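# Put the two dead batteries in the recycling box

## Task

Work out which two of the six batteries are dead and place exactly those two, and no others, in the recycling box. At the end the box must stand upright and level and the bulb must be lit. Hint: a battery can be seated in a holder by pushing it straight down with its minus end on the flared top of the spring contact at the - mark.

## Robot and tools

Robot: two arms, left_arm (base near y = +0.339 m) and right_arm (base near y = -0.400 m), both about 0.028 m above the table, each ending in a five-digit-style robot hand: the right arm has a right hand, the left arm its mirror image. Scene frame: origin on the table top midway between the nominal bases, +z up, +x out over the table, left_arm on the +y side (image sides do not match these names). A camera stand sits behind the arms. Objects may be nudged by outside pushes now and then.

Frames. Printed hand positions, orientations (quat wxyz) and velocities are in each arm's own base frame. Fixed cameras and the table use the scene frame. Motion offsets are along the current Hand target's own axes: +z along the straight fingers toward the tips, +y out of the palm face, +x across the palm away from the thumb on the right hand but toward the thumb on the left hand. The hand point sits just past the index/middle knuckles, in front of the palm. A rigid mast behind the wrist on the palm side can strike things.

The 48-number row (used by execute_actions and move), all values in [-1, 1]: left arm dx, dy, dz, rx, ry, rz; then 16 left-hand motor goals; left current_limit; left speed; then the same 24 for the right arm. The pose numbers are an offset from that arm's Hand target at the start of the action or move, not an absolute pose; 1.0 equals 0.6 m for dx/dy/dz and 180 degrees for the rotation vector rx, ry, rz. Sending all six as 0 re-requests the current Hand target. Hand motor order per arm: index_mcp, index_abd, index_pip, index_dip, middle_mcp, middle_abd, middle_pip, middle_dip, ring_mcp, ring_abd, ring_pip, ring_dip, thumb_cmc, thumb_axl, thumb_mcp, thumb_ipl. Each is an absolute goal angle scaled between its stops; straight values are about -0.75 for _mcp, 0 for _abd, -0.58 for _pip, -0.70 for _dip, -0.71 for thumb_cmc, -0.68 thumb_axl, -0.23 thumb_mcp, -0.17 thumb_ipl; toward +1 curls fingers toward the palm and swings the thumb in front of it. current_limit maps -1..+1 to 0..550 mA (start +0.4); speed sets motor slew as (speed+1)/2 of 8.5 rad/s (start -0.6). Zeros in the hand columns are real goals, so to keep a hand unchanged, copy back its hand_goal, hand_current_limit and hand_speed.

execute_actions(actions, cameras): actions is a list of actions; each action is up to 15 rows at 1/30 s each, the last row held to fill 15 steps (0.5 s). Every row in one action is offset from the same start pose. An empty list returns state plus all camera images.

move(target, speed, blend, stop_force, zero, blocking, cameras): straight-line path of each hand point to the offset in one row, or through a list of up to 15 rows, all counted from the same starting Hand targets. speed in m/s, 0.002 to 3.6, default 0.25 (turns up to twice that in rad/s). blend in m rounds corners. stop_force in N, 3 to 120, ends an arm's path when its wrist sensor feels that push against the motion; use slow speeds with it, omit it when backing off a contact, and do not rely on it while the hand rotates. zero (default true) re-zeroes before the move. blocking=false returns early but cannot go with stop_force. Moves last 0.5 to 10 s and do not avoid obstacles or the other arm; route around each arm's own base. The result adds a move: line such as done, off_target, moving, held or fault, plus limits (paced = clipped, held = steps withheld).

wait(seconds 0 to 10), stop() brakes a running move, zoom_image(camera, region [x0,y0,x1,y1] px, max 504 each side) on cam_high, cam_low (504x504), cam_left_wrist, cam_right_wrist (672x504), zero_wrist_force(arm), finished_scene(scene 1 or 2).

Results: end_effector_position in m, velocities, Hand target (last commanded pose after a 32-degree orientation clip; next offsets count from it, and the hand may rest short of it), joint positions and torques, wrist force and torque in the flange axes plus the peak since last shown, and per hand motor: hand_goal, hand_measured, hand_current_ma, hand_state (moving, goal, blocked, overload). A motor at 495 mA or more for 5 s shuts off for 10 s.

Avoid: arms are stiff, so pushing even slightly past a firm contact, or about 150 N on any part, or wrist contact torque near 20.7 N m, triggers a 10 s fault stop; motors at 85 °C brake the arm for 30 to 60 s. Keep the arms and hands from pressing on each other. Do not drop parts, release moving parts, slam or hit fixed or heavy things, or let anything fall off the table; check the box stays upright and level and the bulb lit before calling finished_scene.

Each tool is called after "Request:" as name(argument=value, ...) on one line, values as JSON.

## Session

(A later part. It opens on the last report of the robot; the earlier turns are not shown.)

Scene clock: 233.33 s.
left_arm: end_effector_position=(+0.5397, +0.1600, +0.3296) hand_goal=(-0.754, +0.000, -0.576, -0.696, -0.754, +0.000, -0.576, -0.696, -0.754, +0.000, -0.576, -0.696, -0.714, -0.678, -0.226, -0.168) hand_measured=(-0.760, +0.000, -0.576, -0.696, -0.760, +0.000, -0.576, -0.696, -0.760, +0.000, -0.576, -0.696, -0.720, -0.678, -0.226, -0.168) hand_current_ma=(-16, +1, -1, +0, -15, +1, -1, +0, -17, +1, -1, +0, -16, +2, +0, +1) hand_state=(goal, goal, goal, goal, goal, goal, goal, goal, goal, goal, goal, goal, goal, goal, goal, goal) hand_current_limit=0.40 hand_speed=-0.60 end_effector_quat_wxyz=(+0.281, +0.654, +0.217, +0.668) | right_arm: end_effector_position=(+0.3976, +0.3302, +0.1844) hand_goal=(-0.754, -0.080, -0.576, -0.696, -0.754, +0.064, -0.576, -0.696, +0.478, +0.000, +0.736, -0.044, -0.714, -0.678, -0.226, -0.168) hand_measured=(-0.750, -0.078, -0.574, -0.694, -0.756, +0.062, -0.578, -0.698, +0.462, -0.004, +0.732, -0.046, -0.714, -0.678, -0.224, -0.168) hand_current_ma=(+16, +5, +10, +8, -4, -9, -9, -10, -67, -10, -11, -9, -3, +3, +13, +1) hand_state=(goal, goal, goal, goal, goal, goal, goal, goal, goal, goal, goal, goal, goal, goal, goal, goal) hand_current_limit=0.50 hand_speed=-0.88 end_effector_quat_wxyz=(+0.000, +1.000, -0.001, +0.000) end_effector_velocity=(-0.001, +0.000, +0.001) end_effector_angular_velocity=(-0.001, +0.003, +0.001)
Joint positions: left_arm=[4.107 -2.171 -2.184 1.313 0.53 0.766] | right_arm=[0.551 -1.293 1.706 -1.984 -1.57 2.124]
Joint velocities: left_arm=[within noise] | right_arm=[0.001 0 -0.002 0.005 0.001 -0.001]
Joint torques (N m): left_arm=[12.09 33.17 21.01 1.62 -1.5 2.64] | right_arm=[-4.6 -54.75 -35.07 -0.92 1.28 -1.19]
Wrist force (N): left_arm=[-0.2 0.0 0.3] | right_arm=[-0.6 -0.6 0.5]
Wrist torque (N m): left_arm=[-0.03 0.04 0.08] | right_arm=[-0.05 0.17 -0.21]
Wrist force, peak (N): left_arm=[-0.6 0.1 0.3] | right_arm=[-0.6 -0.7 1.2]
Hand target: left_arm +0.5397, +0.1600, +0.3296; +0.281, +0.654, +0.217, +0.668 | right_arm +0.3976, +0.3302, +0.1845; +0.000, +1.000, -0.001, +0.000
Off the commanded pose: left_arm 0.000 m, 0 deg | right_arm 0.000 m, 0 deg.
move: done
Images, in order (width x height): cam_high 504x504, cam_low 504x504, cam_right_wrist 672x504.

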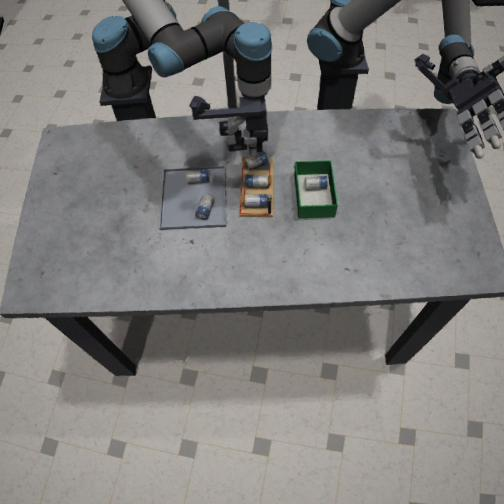

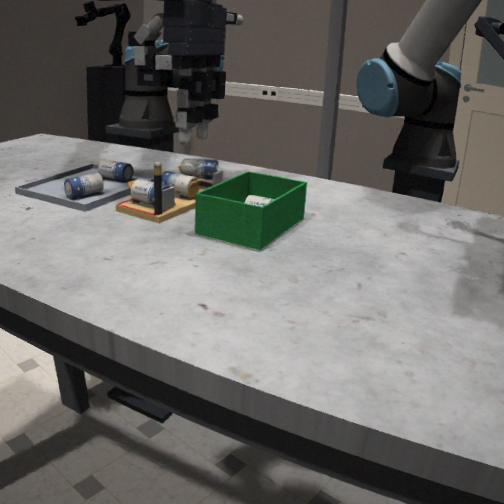

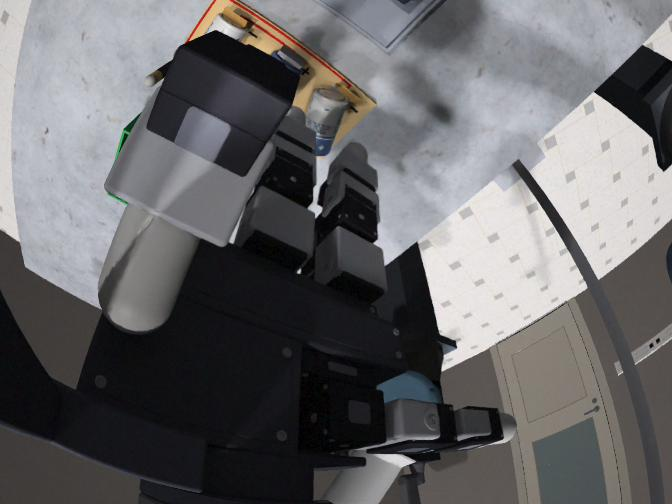

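Request:
move(target=[0,0,0,0,0,0,-0.754,0,-0.576,-0.696,-0.754,0,-0.576,-0.696,-0.754,0,-0.576,-0.696,-0.714,-0.678,-0.226,-0.168,0.4,-0.6,-0.101,-0.0197,0.0325,0,0,0,-0.754,-0.08,-0.576,-0.696,-0.754,0,-0.576,-0.696,0.479,0,0.737,-0.043,-0.714,-0.678,-0.226,-0.168,0.8,-0.8], speed=0.15)

Request:
move(target=[0,0,0,0,0,0,-0.754,0,-0.576,-0.696,-0.754,0,-0.576,-0.696,-0.754,0,-0.576,-0.696,-0.714,-0.678,-0.226,-0.168,0.4,-0.6,0.0333,0,0.07,0,0,0,-0.754,-0.08,-0.576,-0.696,-0.754,0,-0.576,-0.696,0.479,0,0.737,-0.043,-0.714,-0.678,-0.226,-0.168,0.8,-0.8], speed=0.03, stop_force=18, cameras=["cam_high","cam_low"])

Request:
zoom_image(camera="cam_low", region=[150, 140, 230, 220])

Request:
zoom_image(camera="cam_high", region=[235, 140, 285, 190])

Scene clock: 237.90 s.
left_arm: end_effector_position=(+0.5397, +0.1600, +0.3296) hand_goal=(-0.754, +0.000, -0.576, -0.696, -0.754, +0.000, -0.576, -0.696, -0.754, +0.000, -0.576, -0.696, -0.714, -0.678, -0.226, -0.168) hand_measured=(-0.760, +0.000, -0.576, -0.696, -0.760, +0.000, -0.576, -0.696, -0.760, +0.000, -0.576, -0.696, -0.720, -0.678, -0.226, -0.168) hand_current_ma=(-16, +1, -1, +0, -15, +1, -1, +0, -17, +1, -1, +0, -16, +2, +0, +1) hand_state=(goal, goal, goal, goal, goal, goal, goal, goal, goal, goal, goal, goal, goal, goal, goal, goal) hand_current_limit=0.40 hand_speed=-0.60 end_effector_quat_wxyz=(+0.281, +0.654, +0.217, +0.668) | right_arm: end_effector_position=(+0.3372, +0.3421, +0.1650) hand_goal=(-0.754, -0.080, -0.576, -0.696, -0.754, +0.000, -0.576, -0.696, +0.478, +0.000, +0.736, -0.044, -0.714, -0.678, -0.226, -0.168) hand_measured=(-0.750, -0.078, -0.574, -0.694, -0.754, +0.002, -0.578, -0.698, +0.462, -0.004, +0.732, -0.046, -0.714, -0.678, -0.224, -0.168) hand_current_ma=(+14, +5, +10, +8, -3, +7, -9, -10, -67, -9, -11, -9, -3, +3, +13, +1) hand_state=(goal, goal, goal, goal, goal, goal, goal, goal, goal, goal, goal, goal, goal, goal, goal, goal) hand_current_limit=0.80 hand_speed=-0.80 end_effector_quat_wxyz=(+0.000, +1.000, -0.001, +0.000)
Joint positions: left_arm=[4.107 -2.171 -2.184 1.313 0.53 0.766] | right_arm=[0.629 -1.345 1.828 -2.055 -1.57 2.201]
Joint torques (N m): left_arm=[9.98 32.68 21.53 2.04 -1.57 2.33] | right_arm=[12.24 -50.93 -22.34 -6.77 -0.99 2.46]
Wrist force (N): left_arm=[-0.3 0.0 0.2] | right_arm=[-0.7 -0.7 0.4]
Wrist torque (N m): left_arm=[-0.03 0.04 0.08] | right_arm=[-0.07 0.18 -0.22]
Wrist force, peak (N): left_arm=[-0.7 0.1 -0.2] | right_arm=[-1.5 -0.9 0.7]
Hand target: left_arm +0.5397, +0.1600, +0.3296; +0.281, +0.654, +0.217, +0.668 | right_arm +0.3371, +0.3422, +0.1649; +0.000, +1.000, -0.001, +0.000
Off the commanded pose: left_arm 0.000 m, 0 deg | right_arm 0.000 m, 0 deg.
move: done

Scene clock: 240.43 s.
left_arm: end_effector_position=(+0.5397, +0.1600, +0.3296) hand_goal=(-0.754, +0.000, -0.576, -0.696, -0.754, +0.000, -0.576, -0.696, -0.754, +0.000, -0.576, -0.696, -0.714, -0.678, -0.226, -0.168) hand_measured=(-0.760, +0.000, -0.576, -0.696, -0.760, +0.000, -0.576, -0.696, -0.760, +0.000, -0.576, -0.696, -0.720, -0.678, -0.226, -0.168) hand_current_ma=(-16, +1, -1, +0, -15, +1, -1, +0, -17, +1, -1, +0, -16, +2, +0, +1) hand_state=(goal, goal, goal, goal, goal, goal, goal, goal, goal, goal, goal, goal, goal, goal, goal, goal) hand_current_limit=0.40 hand_speed=-0.60 end_effector_quat_wxyz=(+0.281, +0.654, +0.217, +0.668) | right_arm: end_effector_position=(+0.3571, +0.3422, +0.1230) hand_goal=(-0.754, -0.080, -0.576, -0.696, -0.754, +0.000, -0.576, -0.696, +0.478, +0.000, +0.736, -0.044, -0.714, -0.678, -0.226, -0.168) hand_measured=(-0.750, -0.078, -0.574, -0.694, -0.748, -0.026, -0.572, -0.696, +0.462, -0.004, +0.732, -0.046, -0.714, -0.678, -0.224, -0.168) hand_current_ma=(+13, +5, +9, +8, +25, -91, +12, +1, -67, -9, -11, -9, -3, +3, +13, +1) hand_state=(goal, goal, goal, goal, goal, blocked, goal, goal, goal, goal, goal, goal, goal, goal, goal, goal) hand_current_limit=0.80 hand_speed=-0.80 end_effector_quat_wxyz=(+0.000, +1.000, -0.001, +0.000)
Joint positions: left_arm=[4.107 -2.171 -2.184 1.313 0.53 0.766] | right_arm=[0.608 -1.265 1.846 -2.152 -1.57 2.18]
Joint torques (N m): left_arm=[12.79 32.1 19.68 2.06 -1.76 2.6] | right_arm=[-13.13 -39.3 -20.47 -6.95 1.1 -2.52]
Wrist force (N): left_arm=[-0.4 0.3 0.1] | right_arm=[-1.8 -0.6 -0.7]
Wrist torque (N m): left_arm=[0.02 0.05 0.05] | right_arm=[0.02 0.10 -0.13]
Wrist force, peak (N): left_arm=[-0.7 0.0 0.3] | right_arm=[-3.1 -0.8 -0.9]
Hand target: left_arm +0.5397, +0.1600, +0.3296; +0.281, +0.654, +0.217, +0.668 | right_arm +0.3571, +0.3422, +0.1230; +0.000, +1.000, -0.001, +0.000
Off the commanded pose: left_arm 0.000 m, 0 deg | right_arm 0.000 m, 0 deg.
move: done
Images, in order (width x height): cam_high 504x504, cam_low 504x504.

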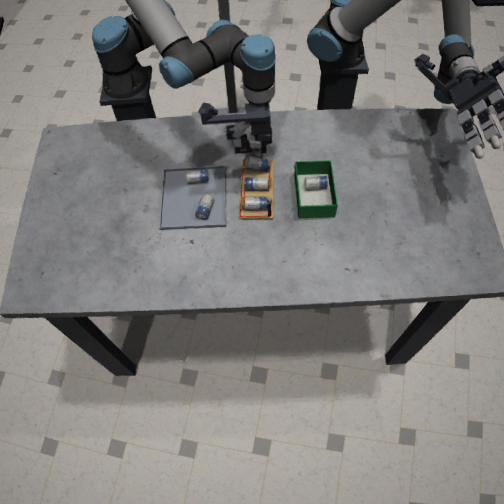

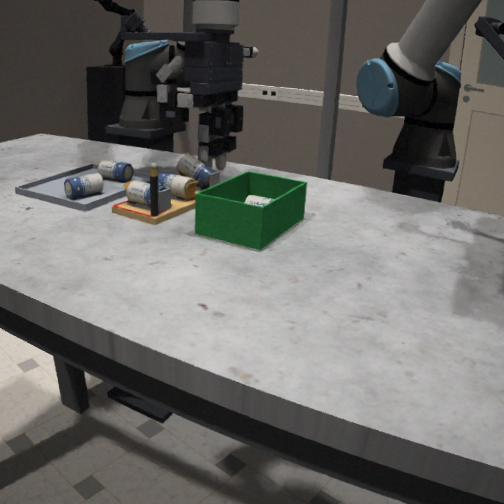

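Scaled by 6.300 from the camera's 504x504 image, which has a finer 720x720 frame.

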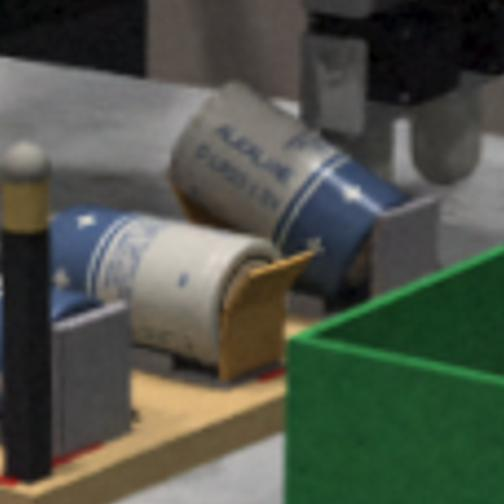

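Scaled by 10.080 from the camera's 504x504 image, which has a finer 720x720 frame.

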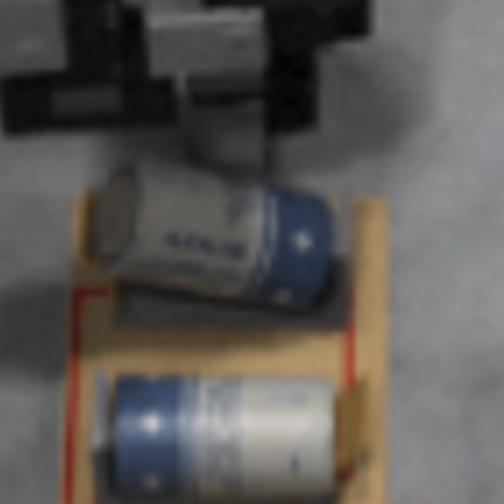

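Request:
move(target=[[0,0,0,0,0,0,-0.754,0,-0.576,-0.696,-0.754,0,-0.576,-0.696,-0.754,0,-0.576,-0.696,-0.714,-0.678,-0.226,-0.168,0.4,-0.6,-0.025,0,0,0,0,0,-0.754,-0.08,-0.576,-0.696,-0.754,0.0,-0.576,-0.696,0.479,0,0.737,-0.043,-0.714,-0.678,-0.226,-0.168,0.5,-0.92],[0,0,0,0,0,0,-0.754,0,-0.576,-0.696,-0.754,0,-0.576,-0.696,-0.754,0,-0.576,-0.696,-0.714,-0.678,-0.226,-0.168,0.4,-0.6,-0.025,0,-0.16,0,0,0,-0.754,-0.08,-0.576,-0.696,-0.754,0.0,-0.576,-0.696,0.479,0,0.737,-0.043,-0.714,-0.678,-0.226,-0.168,0.5,-0.92]], speed=[0.06, 0.2], blend=[0.005,0], cameras=["all"])

Request:
zoom_image(camera="cam_high", region=[235, 140, 285, 190])

Request:
zoom_image(camera="cam_low", region=[150, 140, 230, 220])

Request:
zoom_image(camera="cam_right_wrist", region=[200, 0, 460, 220])

Scene clock: 246.07 s.
left_arm: end_effector_position=(+0.5397, +0.1600, +0.3296) hand_goal=(-0.754, +0.000, -0.576, -0.696, -0.754, +0.000, -0.576, -0.696, -0.754, +0.000, -0.576, -0.696, -0.714, -0.678, -0.226, -0.168) hand_measured=(-0.760, +0.000, -0.576, -0.696, -0.760, +0.000, -0.576, -0.696, -0.760, +0.000, -0.576, -0.696, -0.720, -0.678, -0.226, -0.168) hand_current_ma=(-16, +1, -1, +0, -15, +1, -1, +0, -17, +1, -1, +0, -16, +2, +0, +1) hand_state=(goal, goal, goal, goal, goal, goal, goal, goal, goal, goal, goal, goal, goal, goal, goal, goal) hand_current_limit=0.40 hand_speed=-0.60 end_effector_quat_wxyz=(+0.281, +0.654, +0.217, +0.668) | right_arm: end_effector_position=(+0.3420, +0.3421, +0.2189) hand_goal=(-0.754, -0.080, -0.576, -0.696, -0.754, +0.000, -0.576, -0.696, +0.478, +0.000, +0.736, -0.044, -0.714, -0.678, -0.226, -0.168) hand_measured=(-0.750, -0.078, -0.574, -0.694, -0.750, -0.002, -0.572, -0.696, +0.464, -0.004, +0.732, -0.046, -0.714, -0.678, -0.224, -0.168) hand_current_ma=(+13, +5, +9, +8, +16, -8, +11, +1, -64, -9, -11, -9, -3, +3, +13, +1) hand_state=(goal, goal, goal, goal, goal, goal, goal, goal, goal, goal, goal, goal, goal, goal, goal, goal) hand_current_limit=0.50 hand_speed=-0.92 end_effector_quat_wxyz=(+0.000, +1.000, -0.001, +0.000)
Joint positions: left_arm=[4.107 -2.171 -2.184 1.313 0.53 0.766] | right_arm=[0.624 -1.39 1.734 -1.915 -1.57 2.196]
Joint torques (N m): left_arm=[10.59 33.28 19.58 2.14 -1.48 2.51] | right_arm=[-12.73 -49.95 -35.53 -0.9 1.34 -0.96]
Wrist force (N): left_arm=[-0.3 0.2 0.0] | right_arm=[-0.8 -0.7 0.4]
Wrist torque (N m): left_arm=[0.01 0.04 0.07] | right_arm=[-0.05 0.19 -0.23]
Wrist force, peak (N): left_arm=[-0.5 0.3 0.4] | right_arm=[-2.0 -0.7 -0.9]
Hand target: left_arm +0.5397, +0.1600, +0.3296; +0.281, +0.654, +0.217, +0.668 | right_arm +0.3420, +0.3421, +0.2189; +0.000, +1.000, -0.001, +0.000
Off the commanded pose: left_arm 0.000 m, 0 deg | right_arm 0.000 m, 0 deg.
move: done

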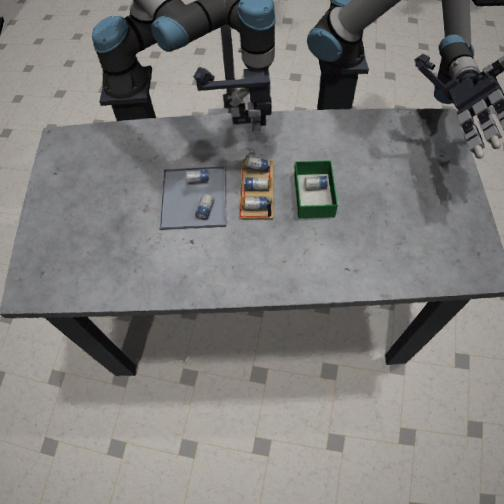

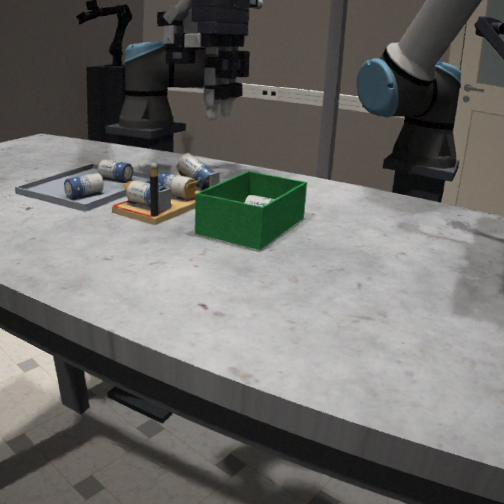

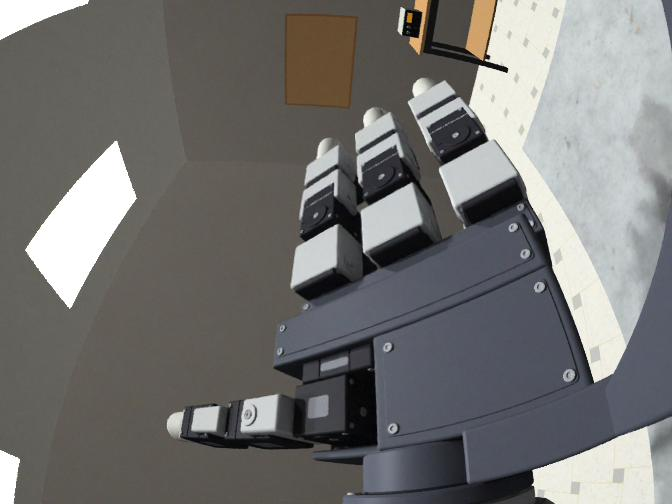

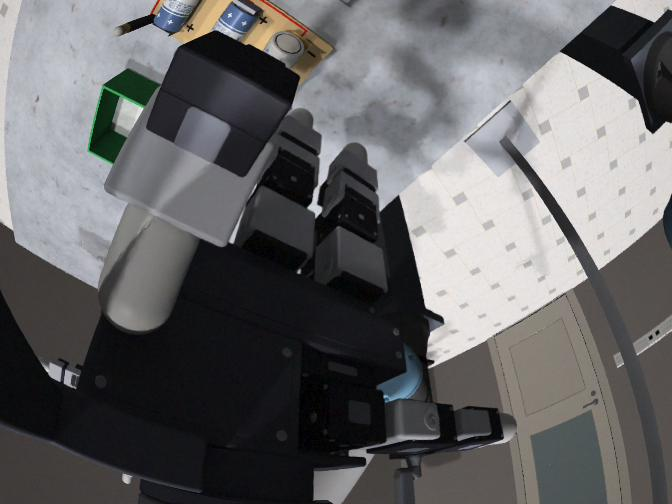

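Scaled by 10.080 from the camera's 504x504 image, which has a finer 720x720 frame.

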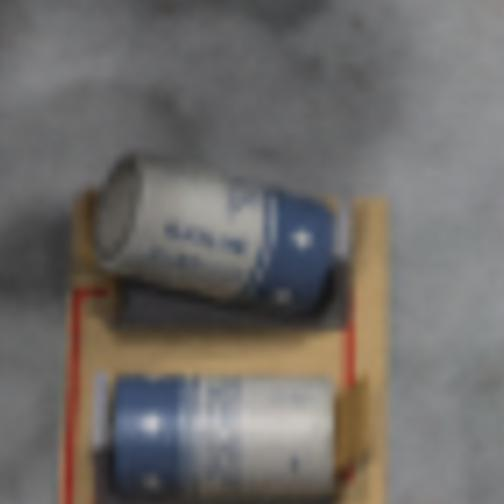

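Scaled by 6.300 from the camera's 504x504 image, which has a finer 720x720 frame.

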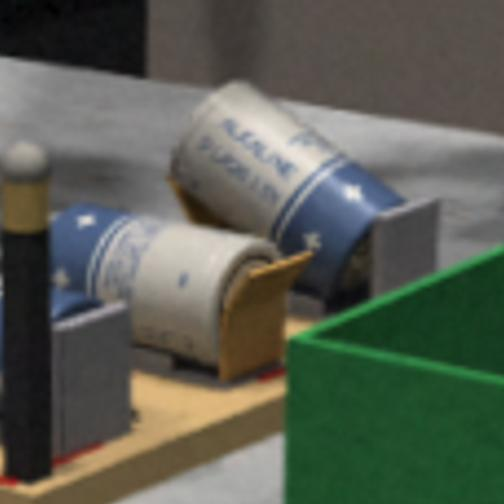

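Scaled by 1.938 from the camera's 672x504 image, which has a finer 960x720 frame.

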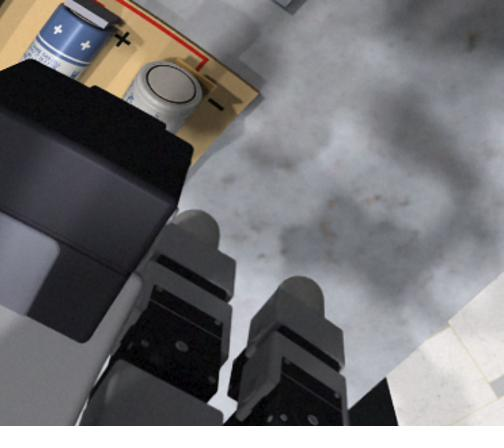

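Request:
move(target=[0,0,0,0,0,0,-0.754,0,-0.576,-0.696,-0.754,0,-0.576,-0.696,-0.754,0,-0.576,-0.696,-0.714,-0.678,-0.226,-0.168,0.4,-0.6,0.0933,0.0235,0.0982,0,0,0,-0.754,-0.09,-0.576,-0.696,-0.754,0.08,-0.576,-0.696,0.479,0,0.737,-0.043,-0.714,-0.678,-0.226,-0.168,0.5,-0.92], speed=0.12, cameras=["all"])

Request:
zoom_image(camera="cam_high", region=[235, 140, 285, 190])

Request:
zoom_image(camera="cam_right_wrist", region=[200, 0, 460, 220])

Request:
zoom_image(camera="cam_low", region=[150, 140, 230, 220])

Scene clock: 254.33 s.
left_arm: end_effector_position=(+0.5397, +0.1600, +0.3296) hand_goal=(-0.754, +0.000, -0.576, -0.696, -0.754, +0.000, -0.576, -0.696, -0.754, +0.000, -0.576, -0.696, -0.714, -0.678, -0.226, -0.168) hand_measured=(-0.760, +0.000, -0.576, -0.696, -0.760, +0.000, -0.576, -0.696, -0.760, +0.000, -0.576, -0.696, -0.720, -0.678, -0.226, -0.168) hand_current_ma=(-16, +1, -1, +0, -15, +1, -1, +0, -17, +1, -1, +0, -16, +2, +0, +1) hand_state=(goal, goal, goal, goal, goal, goal, goal, goal, goal, goal, goal, goal, goal, goal, goal, goal) hand_current_limit=0.40 hand_speed=-0.60 end_effector_quat_wxyz=(+0.281, +0.654, +0.217, +0.668) | right_arm: end_effector_position=(+0.3979, +0.3280, +0.1602) hand_goal=(-0.754, -0.090, -0.576, -0.696, -0.754, +0.080, -0.576, -0.696, +0.478, +0.000, +0.736, -0.044, -0.714, -0.678, -0.226, -0.168) hand_measured=(-0.750, -0.086, -0.574, -0.694, -0.750, +0.078, -0.572, -0.696, +0.464, -0.004, +0.732, -0.046, -0.714, -0.678, -0.224, -0.168) hand_current_ma=(+13, +13, +9, +8, +15, -9, +11, +1, -64, -9, -11, -9, -3, +3, +13, +1) hand_state=(goal, goal, goal, goal, goal, goal, goal, goal, goal, goal, goal, goal, goal, goal, goal, goal) hand_current_limit=0.50 hand_speed=-0.92 end_effector_quat_wxyz=(+0.000, +1.000, -0.001, +0.000)
Joint positions: left_arm=[4.107 -2.171 -2.184 1.313 0.53 0.766] | right_arm=[0.548 -1.272 1.745 -2.045 -1.57 2.12]
Joint torques (N m): left_arm=[11.22 32.42 19.44 2.15 -1.55 2.4] | right_arm=[-12.26 -39.9 -34.9 -6.68 1.32 -2.32]
Wrist force (N): left_arm=[-0.4 0.0 0.3] | right_arm=[-0.5 -0.5 0.3]
Wrist torque (N m): left_arm=[-0.04 0.06 0.07] | right_arm=[-0.02 0.16 -0.04]
Wrist force, peak (N): left_arm=[-0.6 -0.1 0.3] | right_arm=[-1.1 -0.8 0.0]
Hand target: left_arm +0.5397, +0.1600, +0.3296; +0.281, +0.654, +0.217, +0.668 | right_arm +0.3980, +0.3280, +0.1600; +0.000, +1.000, -0.001, +0.000
Off the commanded pose: left_arm 0.000 m, 0 deg | right_arm 0.000 m, 0 deg.
move: done

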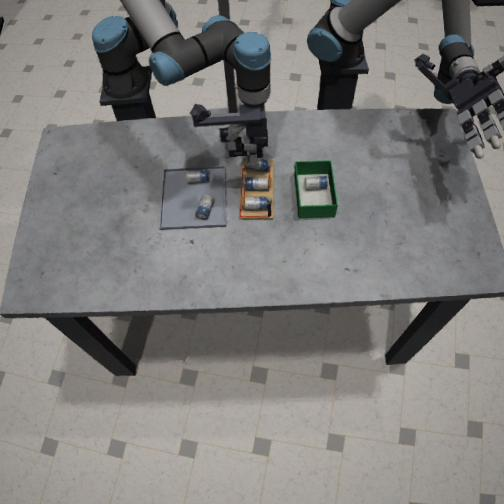

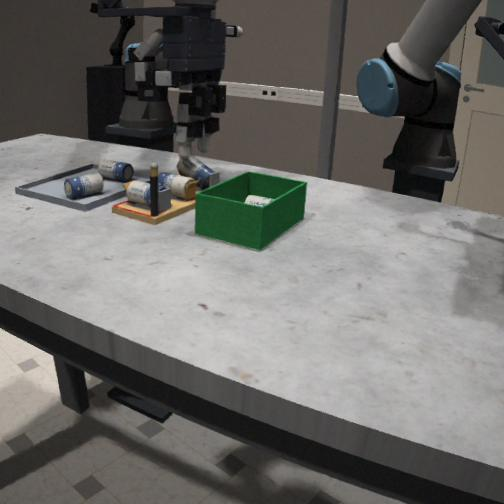

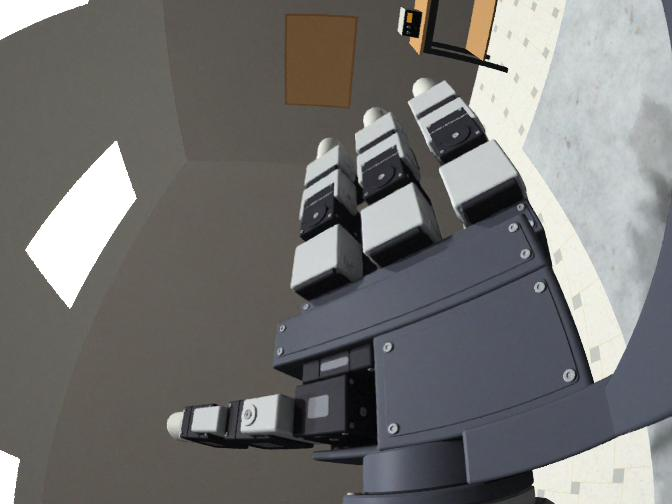

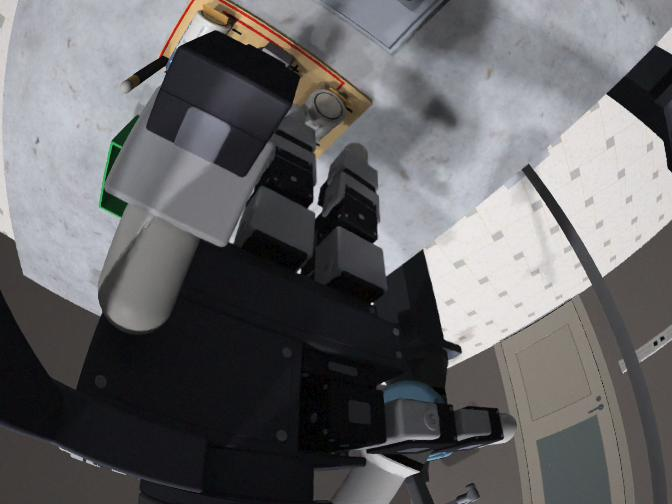

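Scaled by 10.080 from the camera's 504x504 image, which has a finer 720x720 frame.

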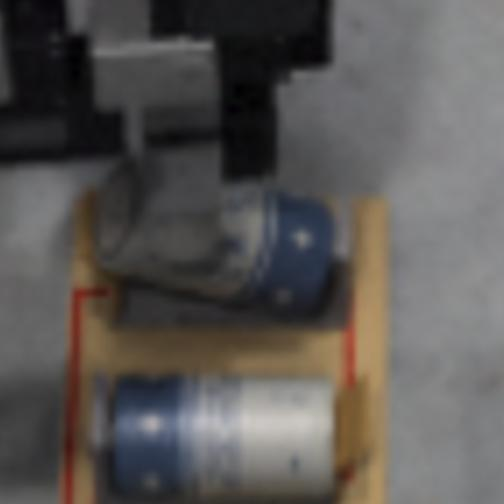

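Scaled by 1.938 from the camera's 672x504 image, which has a finer 960x720 frame.

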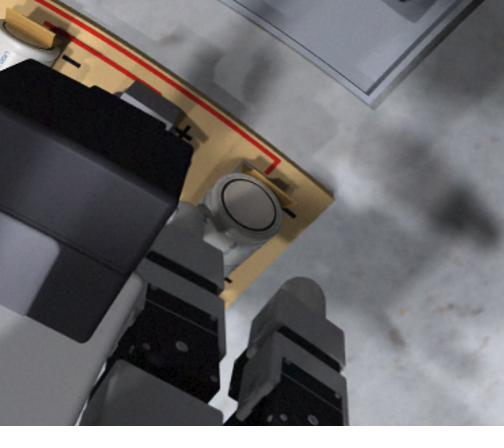

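Scaled by 6.300 from the camera's 504x504 image, which has a finer 720x720 frame.

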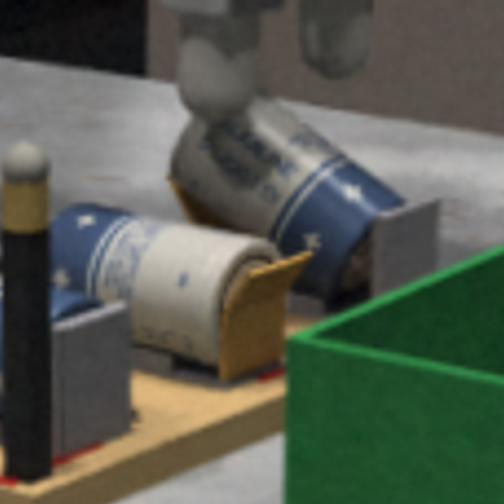

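Request:
move(target=[0,0,0,0,0,0,-0.754,0,-0.576,-0.696,-0.754,0,-0.576,-0.696,-0.754,0,-0.576,-0.696,-0.714,-0.678,-0.226,-0.168,0.4,-0.6,0.002,0,0.0567,0,0,0,-0.754,-0.09,-0.576,-0.696,-0.754,0.08,-0.576,-0.696,0.479,0,0.737,-0.043,-0.714,-0.678,-0.226,-0.168,0.5,-0.92], speed=0.04, stop_force=4, cameras=["cam_high","cam_low","cam_right_wrist"])

Request:
zoom_image(camera="cam_low", region=[150, 140, 230, 220])

Request:
zoom_image(camera="cam_right_wrist", region=[200, 0, 460, 220])

Scene clock: 258.13 s.
left_arm: end_effector_position=(+0.5397, +0.1600, +0.3296) hand_goal=(-0.754, +0.000, -0.576, -0.696, -0.754, +0.000, -0.576, -0.696, -0.754, +0.000, -0.576, -0.696, -0.714, -0.678, -0.226, -0.168) hand_measured=(-0.760, +0.000, -0.576, -0.696, -0.760, +0.000, -0.576, -0.696, -0.760, +0.000, -0.576, -0.696, -0.720, -0.678, -0.226, -0.168) hand_current_ma=(-16, +1, -1, +0, -15, +1, -1, +0, -17, +1, -1, +0, -16, +2, +0, +1) hand_state=(goal, goal, goal, goal, goal, goal, goal, goal, goal, goal, goal, goal, goal, goal, goal, goal) hand_current_limit=0.40 hand_speed=-0.60 end_effector_quat_wxyz=(+0.281, +0.654, +0.217, +0.668) | right_arm: end_effector_position=(+0.3992, +0.3280, +0.1260) hand_goal=(-0.754, -0.090, -0.576, -0.696, -0.754, +0.080, -0.576, -0.696, +0.478, +0.000, +0.736, -0.044, -0.714, -0.678, -0.226, -0.168) hand_measured=(-0.752, -0.098, -0.574, -0.694, -0.756, +0.082, -0.576, -0.696, +0.464, -0.004, +0.732, -0.046, -0.714, -0.678, -0.224, -0.168) hand_current_ma=(+4, -27, +7, +8, -4, +9, +3, +1, -64, -9, -11, -9, -3, +3, +13, +1) hand_state=(goal, goal, goal, goal, goal, goal, goal, goal, goal, goal, goal, goal, goal, goal, goal, goal) hand_current_limit=0.50 hand_speed=-0.92 end_effector_quat_wxyz=(+0.000, +1.000, -0.001, +0.000)
Joint positions: left_arm=[4.107 -2.171 -2.184 1.313 0.53 0.766] | right_arm=[0.547 -1.229 1.786 -2.129 -1.57 2.119]
Joint torques (N m): left_arm=[11.33 31.26 19.14 2.27 -1.69 2.41] | right_arm=[-12.54 -40.79 -20.62 -6.71 0.25 -2.6]
Wrist force (N): left_arm=[-0.4 0.0 0.2] | right_arm=[-1.1 -1.2 -1.2]
Wrist torque (N m): left_arm=[-0.03 0.06 0.07] | right_arm=[0.04 0.14 -0.07]
Wrist force, peak (N): left_arm=[-0.8 0.1 0.3] | right_arm=[0.0 -1.6 -1.9]
Hand target: left_arm +0.5397, +0.1600, +0.3296; +0.281, +0.654, +0.217, +0.668 | right_arm +0.3992, +0.3280, +0.1260; +0.000, +1.000, -0.001, +0.000
Off the commanded pose: left_arm 0.000 m, 0 deg | right_arm 0.000 m, 0 deg.
move: done
Images, in order (width x height): cam_high 504x504, cam_low 504x504, cam_right_wrist 672x504.

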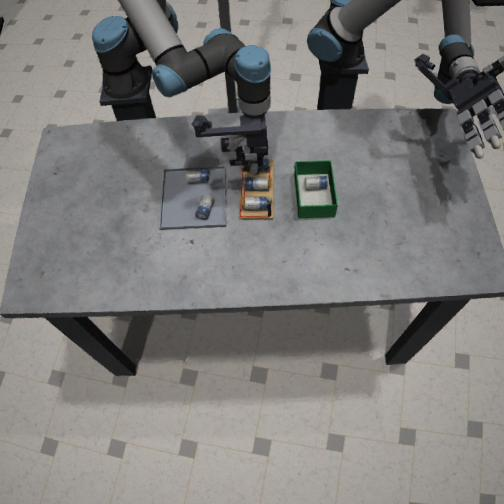

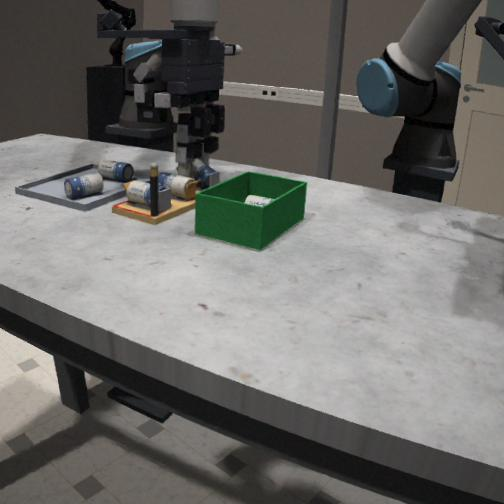

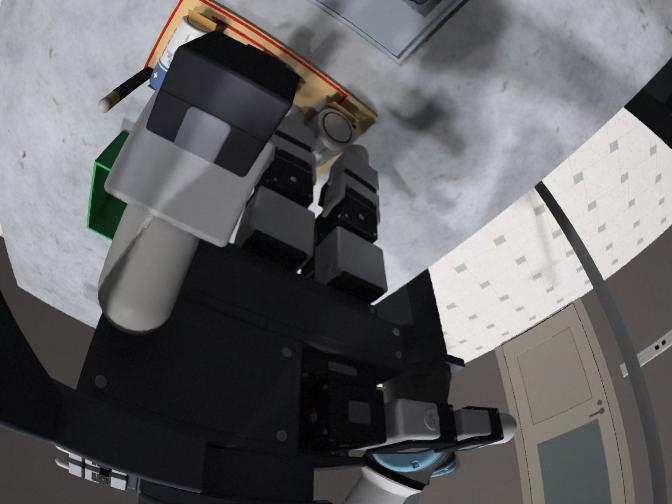

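Scaled by 6.300 from the camera's 504x504 image, which has a finer 720x720 frame.

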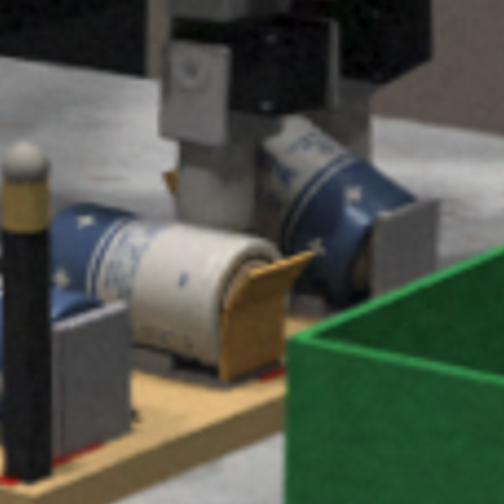

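Scaled by 1.938 from the camera's 672x504 image, which has a finer 960x720 frame.

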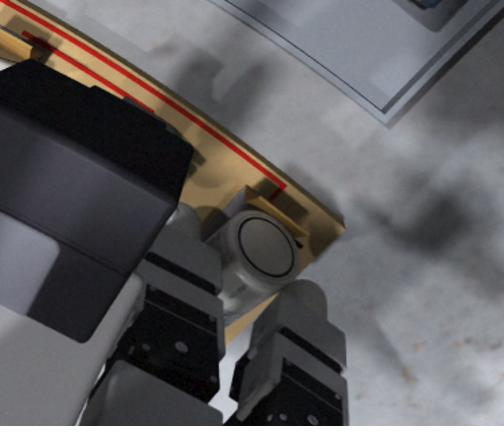

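Request:
execute_actions(actions=[[[0,0,0,0,0,0,-0.754,0,-0.576,-0.696,-0.754,0,-0.576,-0.696,-0.754,0,-0.576,-0.696,-0.714,-0.678,-0.226,-0.168,0.4,-0.6,0,0,0,0,0,0,-0.754,0.10,-0.576,-0.696,-0.754,-0.10,-0.576,-0.696,0.479,0,0.737,-0.043,-0.714,-0.678,-0.226,-0.168,0.76,-0.92]],[[0,0,0,0,0,0,-0.754,0,-0.576,-0.696,-0.754,0,-0.576,-0.696,-0.754,0,-0.576,-0.696,-0.714,-0.678,-0.226,-0.168,0.4,-0.6,0,0,0,0,0,0,-0.754,0.10,-0.576,-0.696,-0.754,-0.10,-0.576,-0.696,0.479,0,0.737,-0.043,-0.714,-0.678,-0.226,-0.168,0.76,-0.92]]])

Request:
move(target=[0,0,0,0,0,0,-0.754,0,-0.576,-0.696,-0.754,0,-0.576,-0.696,-0.754,0,-0.576,-0.696,-0.714,-0.678,-0.226,-0.168,0.4,-0.6,0,0,-0.03,0,0,0,-0.754,0.10,-0.576,-0.696,-0.754,-0.10,-0.576,-0.696,0.479,0,0.737,-0.043,-0.714,-0.678,-0.226,-0.168,0.76,-0.92], speed=0.04, cameras=["cam_high","cam_low","cam_right_wrist"])

Request:
zoom_image(camera="cam_low", region=[150, 140, 230, 220])

Request:
zoom_image(camera="cam_high", region=[235, 140, 285, 190])

Scene clock: 261.23 s.
left_arm: end_effector_position=(+0.5397, +0.1600, +0.3296) hand_goal=(-0.754, +0.000, -0.576, -0.696, -0.754, +0.000, -0.576, -0.696, -0.754, +0.000, -0.576, -0.696, -0.714, -0.678, -0.226, -0.168) hand_measured=(-0.760, +0.000, -0.576, -0.696, -0.760, +0.000, -0.576, -0.696, -0.760, +0.000, -0.576, -0.696, -0.720, -0.678, -0.226, -0.168) hand_current_ma=(-16, +1, -1, +0, -15, +1, -1, +0, -17, +1, -1, +0, -16, +2, +0, +1) hand_state=(goal, goal, goal, goal, goal, goal, goal, goal, goal, goal, goal, goal, goal, goal, goal, goal) hand_current_limit=0.40 hand_speed=-0.60 end_effector_quat_wxyz=(+0.281, +0.654, +0.217, +0.668) | right_arm: end_effector_position=(+0.3992, +0.3280, +0.1260) hand_goal=(-0.754, +0.100, -0.576, -0.696, -0.754, -0.100, -0.576, -0.696, +0.478, +0.000, +0.736, -0.044, -0.714, -0.678, -0.226, -0.168) hand_measured=(-0.760, -0.072, -0.578, -0.694, -0.756, +0.046, -0.576, -0.696, +0.464, -0.004, +0.732, -0.046, -0.714, -0.678, -0.224, -0.168) hand_current_ma=(-20, -484, -3, +7, -5, +484, +3, +1, -64, -9, -11, -9, -3, +3, +13, +1) hand_state=(goal, blocked, goal, goal, goal, blocked, goal, goal, goal, goal, goal, goal, goal, goal, goal, goal) hand_current_limit=0.76 hand_speed=-0.92 end_effector_quat_wxyz=(+0.000, +1.000, -0.001, +0.000)
Joint positions: left_arm=[4.107 -2.171 -2.184 1.313 0.53 0.766] | right_arm=[0.547 -1.229 1.786 -2.129 -1.57 2.119]
Joint torques (N m): left_arm=[12.36 32.2 19.41 2.31 -1.72 2.62] | right_arm=[-12.34 -41.12 -20.91 -4.34 -1.04 -2.58]
Wrist force (N): left_arm=[-0.2 0.1 0.2] | right_arm=[0.0 -2.2 -2.8]
Wrist torque (N m): left_arm=[-0.02 0.03 0.09] | right_arm=[0.19 0.24 0.00]
Wrist force, peak (N): left_arm=[-0.3 0.3 0.6] | right_arm=[-0.1 -2.3 -3.0]
Hand target: left_arm +0.5397, +0.1600, +0.3296; +0.281, +0.654, +0.217, +0.668 | right_arm +0.3992, +0.3280, +0.1260; +0.000, +1.000, -0.001, +0.000
Off the commanded pose: left_arm 0.000 m, 0 deg | right_arm 0.000 m, 0 deg.
Step readings (end_effector_position of left_arm | right_arm):
0: (+0.5397, +0.1600, +0.3296) | (+0.3992, +0.3280, +0.1260)
1: (+0.5397, +0.1600, +0.3296) | (+0.3992, +0.3280, +0.1260)
2: (+0.5397, +0.1600, +0.3296) | (+0.3992, +0.3280, +0.1260)
4: (+0.5397, +0.1600, +0.3296) | (+0.3992, +0.3280, +0.1260)
8: (+0.5397, +0.1600, +0.3296) | (+0.3992, +0.3280, +0.1260)
15: (+0.5397, +0.1600, +0.3296) | (+0.3992, +0.3280, +0.1260)
16: (+0.5397, +0.1600, +0.3296) | (+0.3992, +0.3280, +0.1260)
17: (+0.5397, +0.1600, +0.3296) | (+0.3992, +0.3280, +0.1260)
19: (+0.5397, +0.1600, +0.3296) | (+0.3992, +0.3280, +0.1260)
23: (+0.5397, +0.1600, +0.3296) | (+0.3992, +0.3280, +0.1260)
30: (+0.5397, +0.1600, +0.3296) | (+0.3992, +0.3280, +0.1260)

Scene clock: 262.13 s.
left_arm: end_effector_position=(+0.5397, +0.1600, +0.3296) hand_goal=(-0.754, +0.000, -0.576, -0.696, -0.754, +0.000, -0.576, -0.696, -0.754, +0.000, -0.576, -0.696, -0.714, -0.678, -0.226, -0.168) hand_measured=(-0.760, +0.000, -0.576, -0.696, -0.760, +0.000, -0.576, -0.696, -0.760, +0.000, -0.576, -0.696, -0.720, -0.678, -0.226, -0.168) hand_current_ma=(-16, +1, -1, +0, -15, +1, -1, +0, -17, +1, -1, +0, -16, +2, +0, +1) hand_state=(goal, goal, goal, goal, goal, goal, goal, goal, goal, goal, goal, goal, goal, goal, goal, goal) hand_current_limit=0.40 hand_speed=-0.60 end_effector_quat_wxyz=(+0.281, +0.654, +0.217, +0.668) | right_arm: end_effector_position=(+0.3992, +0.3280, +0.1439) hand_goal=(-0.754, +0.100, -0.576, -0.696, -0.754, -0.100, -0.576, -0.696, +0.478, +0.000, +0.736, -0.044, -0.714, -0.678, -0.226, -0.168) hand_measured=(-0.750, -0.046, -0.574, -0.694, -0.756, +0.038, -0.576, -0.696, +0.464, -0.004, +0.732, -0.046, -0.714, -0.678, -0.224, -0.168) hand_current_ma=(+14, -484, +5, +7, -8, +484, -3, +1, -64, -9, -11, -9, -3, +3, +13, +1) hand_state=(goal, blocked, goal, goal, goal, blocked, goal, goal, goal, goal, goal, goal, goal, goal, goal, goal) hand_current_limit=0.76 hand_speed=-0.92 end_effector_quat_wxyz=(+0.000, +1.000, -0.001, +0.000)
Joint positions: left_arm=[4.107 -2.171 -2.184 1.313 0.53 0.766] | right_arm=[0.547 -1.251 1.764 -2.085 -1.57 2.119]
Joint torques (N m): left_arm=[11.79 33.27 19.77 2.49 -1.44 2.46] | right_arm=[-12.6 -56.45 -34.53 -0.79 -0.94 -2.44]
Wrist force (N): left_arm=[-0.2 0.2 0.2] | right_arm=[-0.7 -0.8 1.6]
Wrist torque (N m): left_arm=[0.00 0.03 0.09] | right_arm=[-0.17 0.18 -0.05]
Wrist force, peak (N): left_arm=[-0.6 0.1 0.0] | right_arm=[-0.1 -2.0 -2.9]
Hand target: left_arm +0.5397, +0.1600, +0.3296; +0.281, +0.654, +0.217, +0.668 | right_arm +0.3992, +0.3280, +0.1440; +0.000, +1.000, -0.001, +0.000
Off the commanded pose: left_arm 0.000 m, 0 deg | right_arm 0.000 m, 0 deg.
move: done
Images, in order (width x height): cam_high 504x504, cam_low 504x504, cam_right_wrist 672x504.

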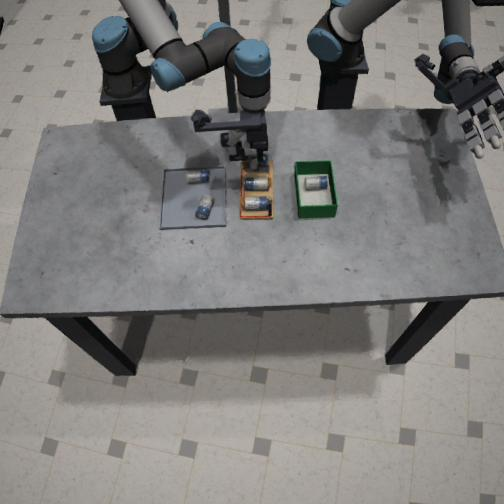

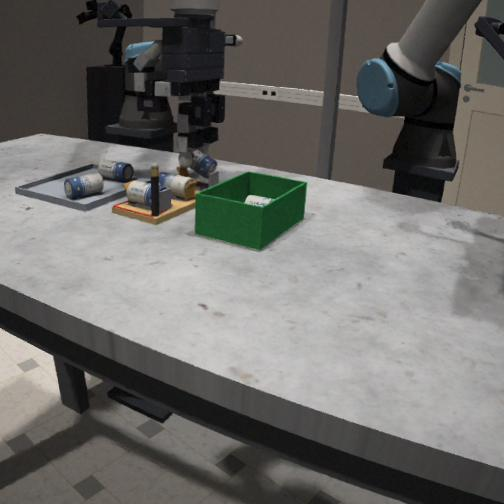

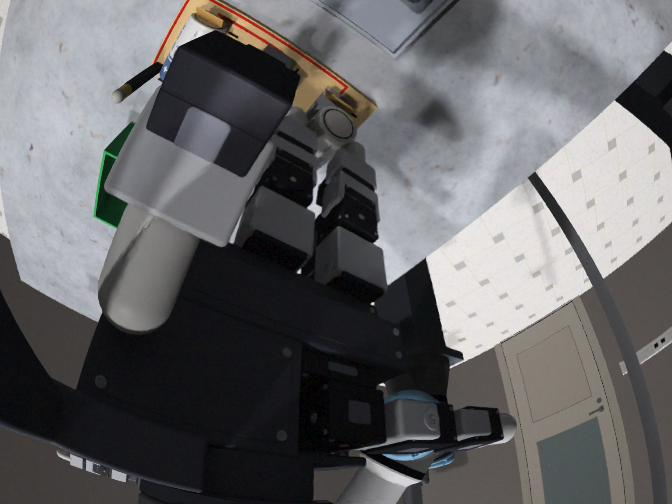

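Scaled by 6.300 from the camera's 504x504 image, which has a finer 720x720 frame.

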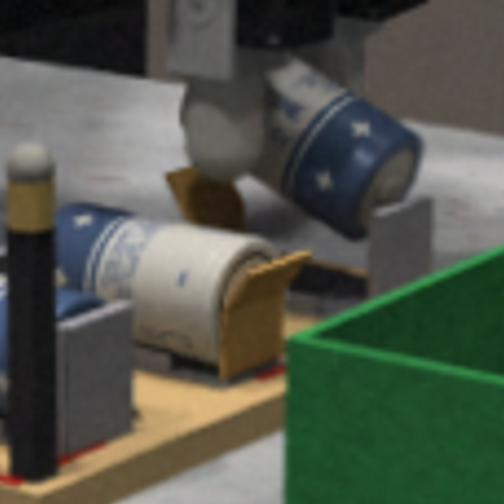

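Scaled by 10.080 from the camera's 504x504 image, which has a finer 720x720 frame.

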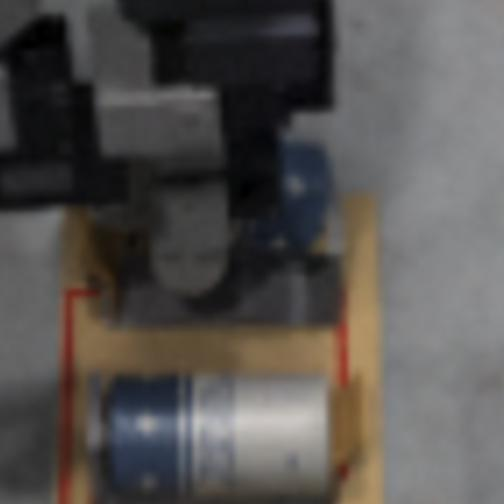

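Request:
move(target=[0,0,0,0,0,0,-0.754,0,-0.576,-0.696,-0.754,0,-0.576,-0.696,-0.754,0,-0.576,-0.696,-0.714,-0.678,-0.226,-0.168,0.4,-0.6,0,0.023,-0.01,0.0444,0,0,-0.754,0.10,-0.576,-0.696,-0.754,-0.10,-0.576,-0.696,0.479,0,0.737,-0.043,-0.714,-0.678,-0.226,-0.168,0.76,-0.92], speed=0.1, cameras=["cam_high","cam_low","cam_right_wrist"])

Request:
zoom_image(camera="cam_low", region=[150, 130, 230, 210])

Request:
zoom_image(camera="cam_high", region=[235, 140, 285, 190])

Scene clock: 266.67 s.
left_arm: end_effector_position=(+0.5397, +0.1600, +0.3296) hand_goal=(-0.754, +0.000, -0.576, -0.696, -0.754, +0.000, -0.576, -0.696, -0.754, +0.000, -0.576, -0.696, -0.714, -0.678, -0.226, -0.168) hand_measured=(-0.760, +0.000, -0.576, -0.696, -0.760, +0.000, -0.576, -0.696, -0.760, +0.000, -0.576, -0.696, -0.720, -0.678, -0.226, -0.168) hand_current_ma=(-16, +1, -1, +0, -15, +1, -1, +0, -17, +1, -1, +0, -16, +2, +0, +1) hand_state=(goal, goal, goal, goal, goal, goal, goal, goal, goal, goal, goal, goal, goal, goal, goal, goal) hand_current_limit=0.40 hand_speed=-0.60 end_effector_quat_wxyz=(+0.281, +0.654, +0.217, +0.668) | right_arm: end_effector_position=(+0.3992, +0.3142, +0.1500) hand_goal=(-0.754, +0.100, -0.576, -0.696, -0.754, -0.100, -0.576, -0.696, +0.478, +0.000, +0.736, -0.044, -0.714, -0.678, -0.226, -0.168) hand_measured=(-0.748, -0.046, -0.574, -0.694, -0.756, +0.038, -0.576, -0.696, +0.464, -0.004, +0.732, -0.046, -0.714, -0.678, -0.224, -0.168) hand_current_ma=(+24, -484, +9, +7, -5, +484, -3, +1, -64, -9, -11, -9, -3, +3, +13, +1) hand_state=(goal, blocked, goal, goal, goal, blocked, goal, goal, goal, goal, goal, goal, goal, goal, goal, goal) hand_current_limit=0.76 hand_speed=-0.92 end_effector_quat_wxyz=(-0.070, +0.998, -0.001, +0.000) end_effector_velocity=(+0.000, +0.000, +0.002) end_effector_angular_velocity=(+0.005, -0.004, +0.000)
Joint positions: left_arm=[4.107 -2.171 -2.184 1.313 0.53 0.766] | right_arm=[0.474 -1.33 1.843 -2.149 -1.446 2.05]
Joint velocities: left_arm=[within noise] | right_arm=[-0.002 -0.005 0.002 -0.003 0.003 -0.003]
Joint torques (N m): left_arm=[12.37 32.72 19.64 2.38 -1.62 2.72] | right_arm=[-13.02 -51.88 -22.54 -7.14 1.88 -2.48]
Wrist force (N): left_arm=[-0.4 -0.1 0.2] | right_arm=[-1.0 -0.4 1.8]
Wrist torque (N m): left_arm=[-0.04 0.05 0.07] | right_arm=[-0.17 0.23 -0.10]
Wrist force, peak (N): left_arm=[-0.5 0.2 0.5] | right_arm=[-1.2 -0.5 1.9]
Hand target: left_arm +0.5397, +0.1600, +0.3296; +0.281, +0.654, +0.217, +0.668 | right_arm +0.3992, +0.3142, +0.1500; -0.070, +0.998, -0.001, +0.000
Off the commanded pose: left_arm 0.000 m, 0 deg | right_arm 0.000 m, 0 deg.
move: done
Images, in order (width x height): cam_high 504x504, cam_low 504x504, cam_right_wrist 672x504.

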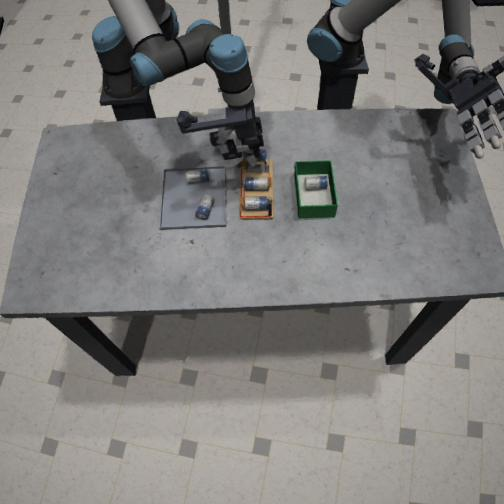

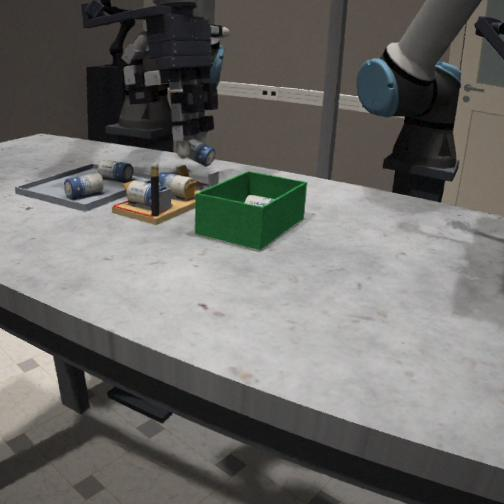

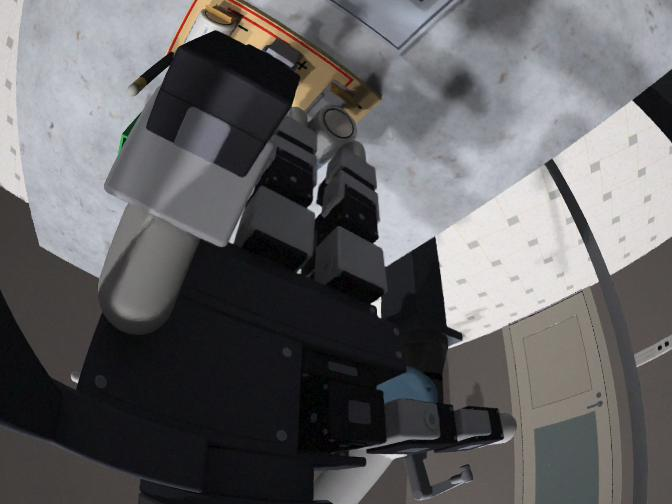

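Scaled by 6.300 from the camera's 504x504 image, which has a finer 720x720 frame.

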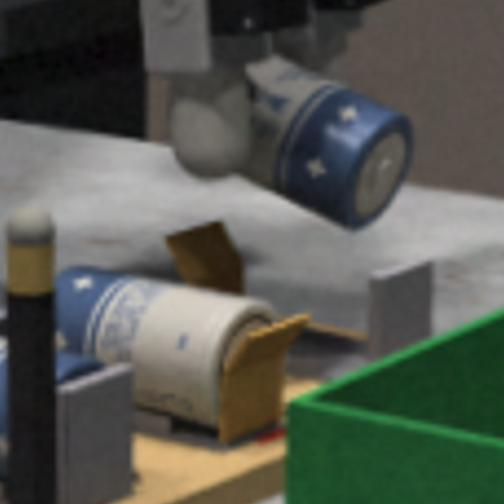

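Scaled by 10.080 from the camera's 504x504 image, which has a finer 720x720 frame.

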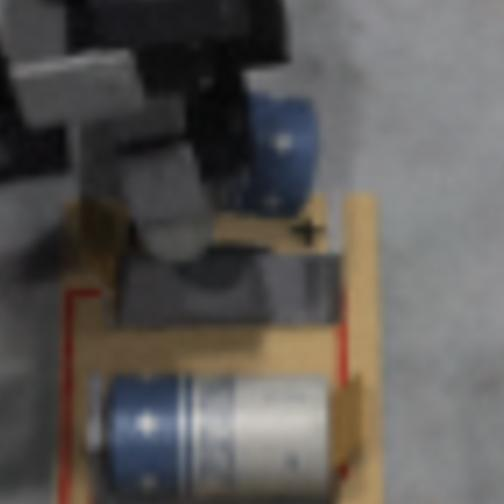

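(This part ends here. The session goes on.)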